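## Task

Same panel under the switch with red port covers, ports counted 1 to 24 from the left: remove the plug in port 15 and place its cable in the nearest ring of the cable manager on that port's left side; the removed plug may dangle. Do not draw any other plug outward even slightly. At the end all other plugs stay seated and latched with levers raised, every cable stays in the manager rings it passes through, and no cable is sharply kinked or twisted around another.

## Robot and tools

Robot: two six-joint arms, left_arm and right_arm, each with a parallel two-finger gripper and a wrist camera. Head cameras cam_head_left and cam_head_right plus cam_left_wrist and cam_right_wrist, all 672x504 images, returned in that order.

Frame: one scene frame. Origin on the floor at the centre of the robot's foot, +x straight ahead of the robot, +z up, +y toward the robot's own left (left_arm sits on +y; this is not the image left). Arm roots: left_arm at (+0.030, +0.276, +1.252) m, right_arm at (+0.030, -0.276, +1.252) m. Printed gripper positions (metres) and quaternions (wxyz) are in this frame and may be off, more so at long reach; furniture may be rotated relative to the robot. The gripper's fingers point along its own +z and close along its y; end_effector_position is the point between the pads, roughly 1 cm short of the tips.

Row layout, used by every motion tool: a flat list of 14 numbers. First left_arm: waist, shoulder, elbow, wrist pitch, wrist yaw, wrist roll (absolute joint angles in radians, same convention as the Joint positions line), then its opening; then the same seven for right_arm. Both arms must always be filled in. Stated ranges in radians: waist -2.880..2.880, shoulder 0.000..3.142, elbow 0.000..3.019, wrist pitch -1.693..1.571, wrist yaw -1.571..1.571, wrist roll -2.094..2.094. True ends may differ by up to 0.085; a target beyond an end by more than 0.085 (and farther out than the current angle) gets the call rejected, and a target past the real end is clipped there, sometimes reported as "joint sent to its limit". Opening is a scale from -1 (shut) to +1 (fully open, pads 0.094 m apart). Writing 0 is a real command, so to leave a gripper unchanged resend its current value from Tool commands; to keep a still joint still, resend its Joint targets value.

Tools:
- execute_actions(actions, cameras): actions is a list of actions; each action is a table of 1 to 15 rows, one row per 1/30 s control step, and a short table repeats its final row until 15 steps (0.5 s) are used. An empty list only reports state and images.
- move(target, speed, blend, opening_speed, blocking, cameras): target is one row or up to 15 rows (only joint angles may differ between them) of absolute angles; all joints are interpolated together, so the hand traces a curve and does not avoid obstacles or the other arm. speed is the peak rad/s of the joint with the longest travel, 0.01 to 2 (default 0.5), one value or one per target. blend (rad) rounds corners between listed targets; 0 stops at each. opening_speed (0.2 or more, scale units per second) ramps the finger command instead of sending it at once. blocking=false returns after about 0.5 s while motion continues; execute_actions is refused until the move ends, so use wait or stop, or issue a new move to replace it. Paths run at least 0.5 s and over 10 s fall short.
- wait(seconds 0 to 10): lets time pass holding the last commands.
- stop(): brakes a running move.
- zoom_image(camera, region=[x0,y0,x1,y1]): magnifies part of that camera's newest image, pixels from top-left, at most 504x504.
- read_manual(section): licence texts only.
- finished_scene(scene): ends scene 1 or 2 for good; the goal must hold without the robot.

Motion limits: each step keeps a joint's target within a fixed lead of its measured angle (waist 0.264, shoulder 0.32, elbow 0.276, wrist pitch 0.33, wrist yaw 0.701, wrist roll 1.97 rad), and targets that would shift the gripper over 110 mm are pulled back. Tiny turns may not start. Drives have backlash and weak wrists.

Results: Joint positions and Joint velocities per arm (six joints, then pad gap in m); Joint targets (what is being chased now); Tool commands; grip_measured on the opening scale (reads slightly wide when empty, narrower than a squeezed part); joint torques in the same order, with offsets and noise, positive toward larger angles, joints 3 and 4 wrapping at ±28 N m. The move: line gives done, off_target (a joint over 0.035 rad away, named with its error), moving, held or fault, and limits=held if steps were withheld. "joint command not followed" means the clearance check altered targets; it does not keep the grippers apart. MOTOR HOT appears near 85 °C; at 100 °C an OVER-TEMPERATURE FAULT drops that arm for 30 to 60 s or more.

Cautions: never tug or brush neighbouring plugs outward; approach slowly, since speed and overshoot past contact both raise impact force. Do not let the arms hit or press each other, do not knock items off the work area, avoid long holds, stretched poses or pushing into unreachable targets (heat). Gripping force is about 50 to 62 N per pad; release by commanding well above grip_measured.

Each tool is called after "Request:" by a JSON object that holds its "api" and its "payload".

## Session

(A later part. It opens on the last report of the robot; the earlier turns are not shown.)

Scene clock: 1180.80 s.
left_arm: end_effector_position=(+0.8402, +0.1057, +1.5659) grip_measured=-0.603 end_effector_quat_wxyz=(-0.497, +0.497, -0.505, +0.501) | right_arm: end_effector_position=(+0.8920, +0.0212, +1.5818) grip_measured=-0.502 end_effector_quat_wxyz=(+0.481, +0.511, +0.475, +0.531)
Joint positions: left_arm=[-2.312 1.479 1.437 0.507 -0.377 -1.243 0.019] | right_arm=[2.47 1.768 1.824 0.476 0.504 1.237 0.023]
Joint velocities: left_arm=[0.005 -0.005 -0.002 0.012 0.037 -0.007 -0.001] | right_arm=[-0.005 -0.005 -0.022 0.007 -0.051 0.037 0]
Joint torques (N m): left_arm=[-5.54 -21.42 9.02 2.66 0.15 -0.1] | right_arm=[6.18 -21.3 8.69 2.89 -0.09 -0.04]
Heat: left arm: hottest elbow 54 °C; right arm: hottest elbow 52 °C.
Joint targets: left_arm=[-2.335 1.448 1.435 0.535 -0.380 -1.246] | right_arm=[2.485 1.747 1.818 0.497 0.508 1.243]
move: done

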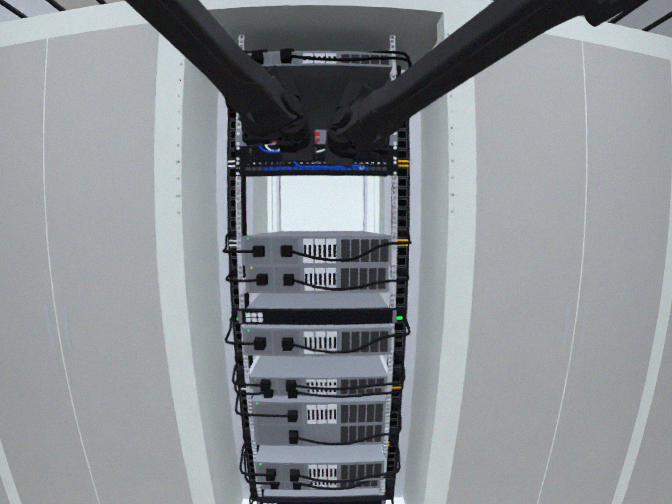

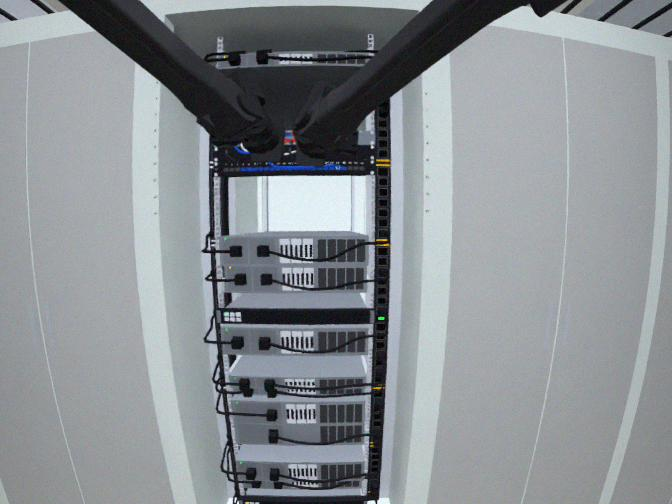

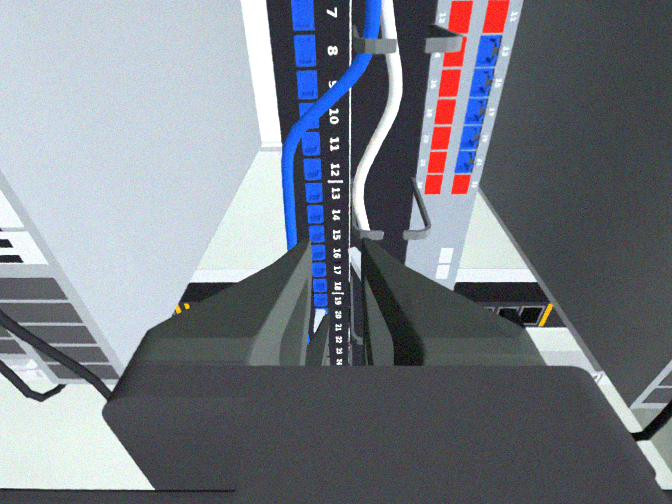

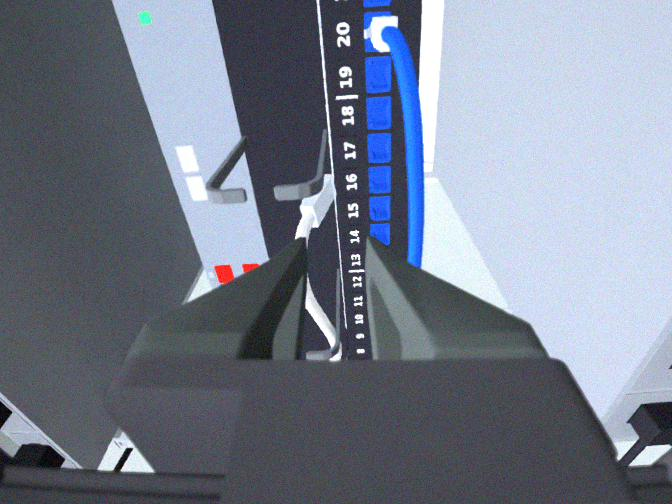

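Request:
{"api": "move", "payload": {"target": [[-2.335,1.448,1.435,0.535,-0.38,-1.246,-0.6,2.54,1.648,1.631,0.6,0.546,1.243,-0.5],[-2.4,1.1,1.15,0.6,-0.45,-1.246,-0.6,2.54,1.3,1.35,0.65,0.546,1.243,-0.5]], "speed": 0.4}}

Request:
{"api": "zoom_image", "payload": {"camera": "cam_head_left", "region": [240, 110, 400, 190]}}

Request:
{"api": "zoom_image", "payload": {"camera": "cam_right_wrist", "region": [180, 0, 500, 370]}}

Request:
{"api": "zoom_image", "payload": {"camera": "cam_left_wrist", "region": [180, 0, 500, 370]}}

Scene clock: 1195.17 s.
left_arm: end_effector_position=(+0.7215, +0.1637, +1.6626) grip_measured=-0.603 end_effector_quat_wxyz=(-0.513, +0.503, -0.441, +0.538) | right_arm: end_effector_position=(+0.7548, -0.0761, +1.6844) grip_measured=-0.502 end_effector_quat_wxyz=(+0.486, +0.515, +0.413, +0.573)
Joint positions: left_arm=[-2.381 1.115 1.154 0.575 -0.448 -1.243 0.019] | right_arm=[2.53 1.31 1.355 0.632 0.543 1.237 0.023]
Joint velocities: left_arm=[-0.005 0.005 0.002 0.017 0.037 0.037 -0.001] | right_arm=[-0.015 -0.015 -0.007 -0.012 -0.007 0.037 0]
Joint torques (N m): left_arm=[-4.07 -13.39 9.02 2.55 0.17 -0.12] | right_arm=[4.31 -14.74 8.68 2.51 -0.17 -0.07]
Heat: left arm: hottest elbow 52 °C; right arm: hottest elbow 52 °C.
Joint targets: left_arm=[-2.401 1.099 1.151 0.600 -0.451 -1.246] | right_arm=[2.540 1.300 1.350 0.651 0.546 1.243]
move: done

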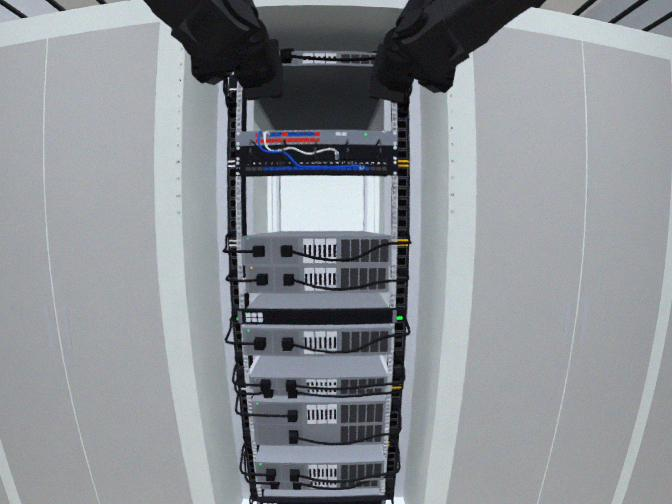

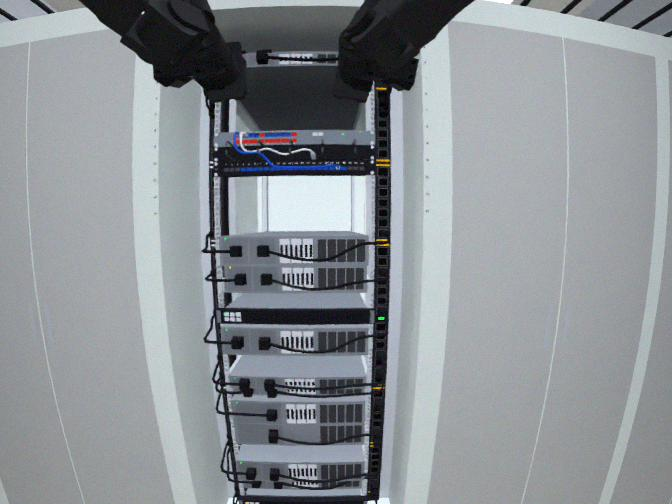

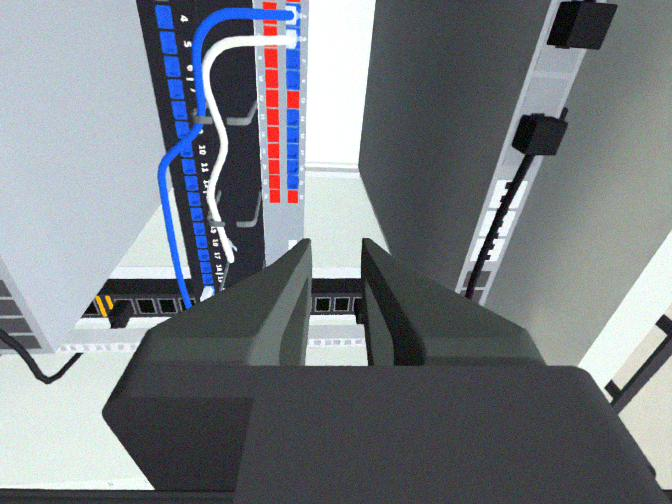

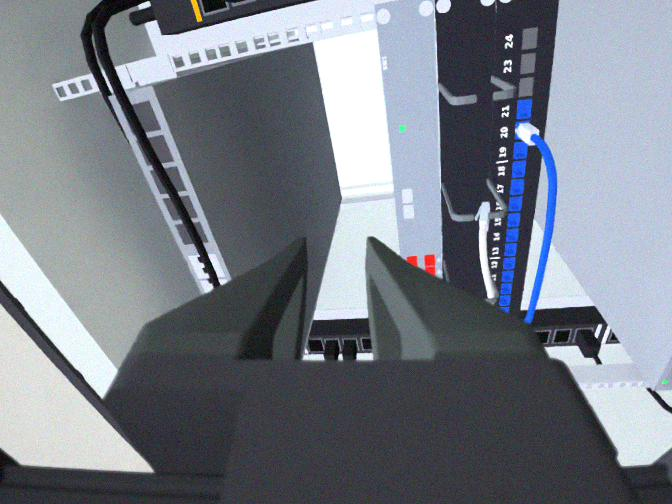

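Scaled by 3.150 from the camera's 672x504 image, which has a finer 960x720 frame.

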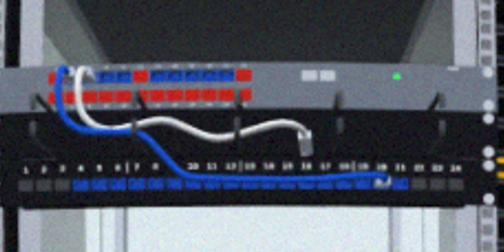

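Scaled by 1.362 from the camera's 672x504 image, which has a finer 960x720 frame.

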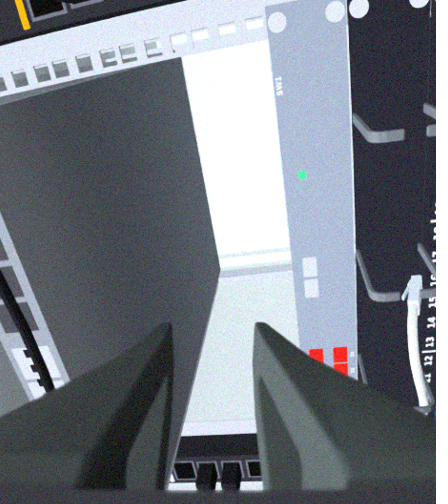

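Scaled by 1.362 from the camera's 672x504 image, which has a finer 960x720 frame.

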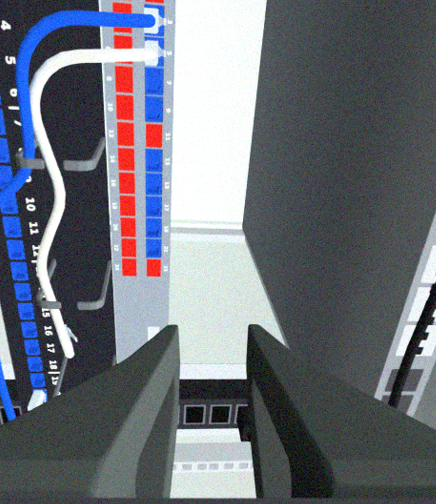

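Request:
{"api": "zoom_image", "payload": {"camera": "cam_left_wrist", "region": [180, 90, 270, 250]}}

Request:
{"api": "zoom_image", "payload": {"camera": "cam_head_right", "region": [215, 125, 335, 180]}}

Scaled by 3.150 from the camera's 672x504 image, which has a finer 960x720 frame.

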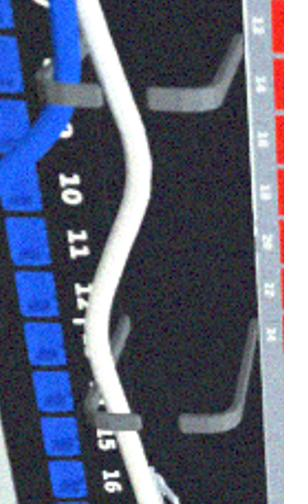

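Scaled by 4.200 from the camera's 672x504 image, which has a finer 960x720 frame.

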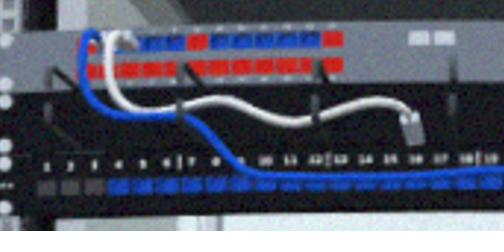

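Request:
{"api": "zoom_image", "payload": {"camera": "cam_head_right", "region": [245, 135, 305, 165]}}

Request:
{"api": "zoom_image", "payload": {"camera": "cam_left_wrist", "region": [185, 100, 255, 150]}}

Request:
{"api": "zoom_image", "payload": {"camera": "cam_head_left", "region": [265, 135, 325, 165]}}

Scaled by 8.400 from the camera's 672x504 image, which has a finer 960x720 frame.

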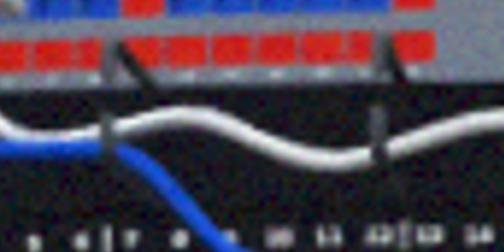

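Scaled by 7.200 from the camera's 672x504 image, which has a finer 960x720 frame.

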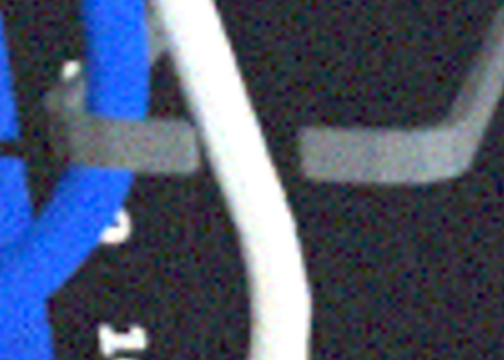

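Scaled by 8.400 from the camera's 672x504 image, which has a finer 960x720 frame.

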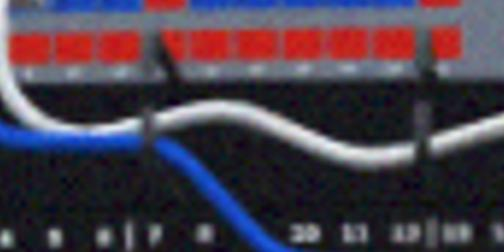

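Request:
{"api": "finished_scene", "payload": {"scene": 2}}

The scene is finished.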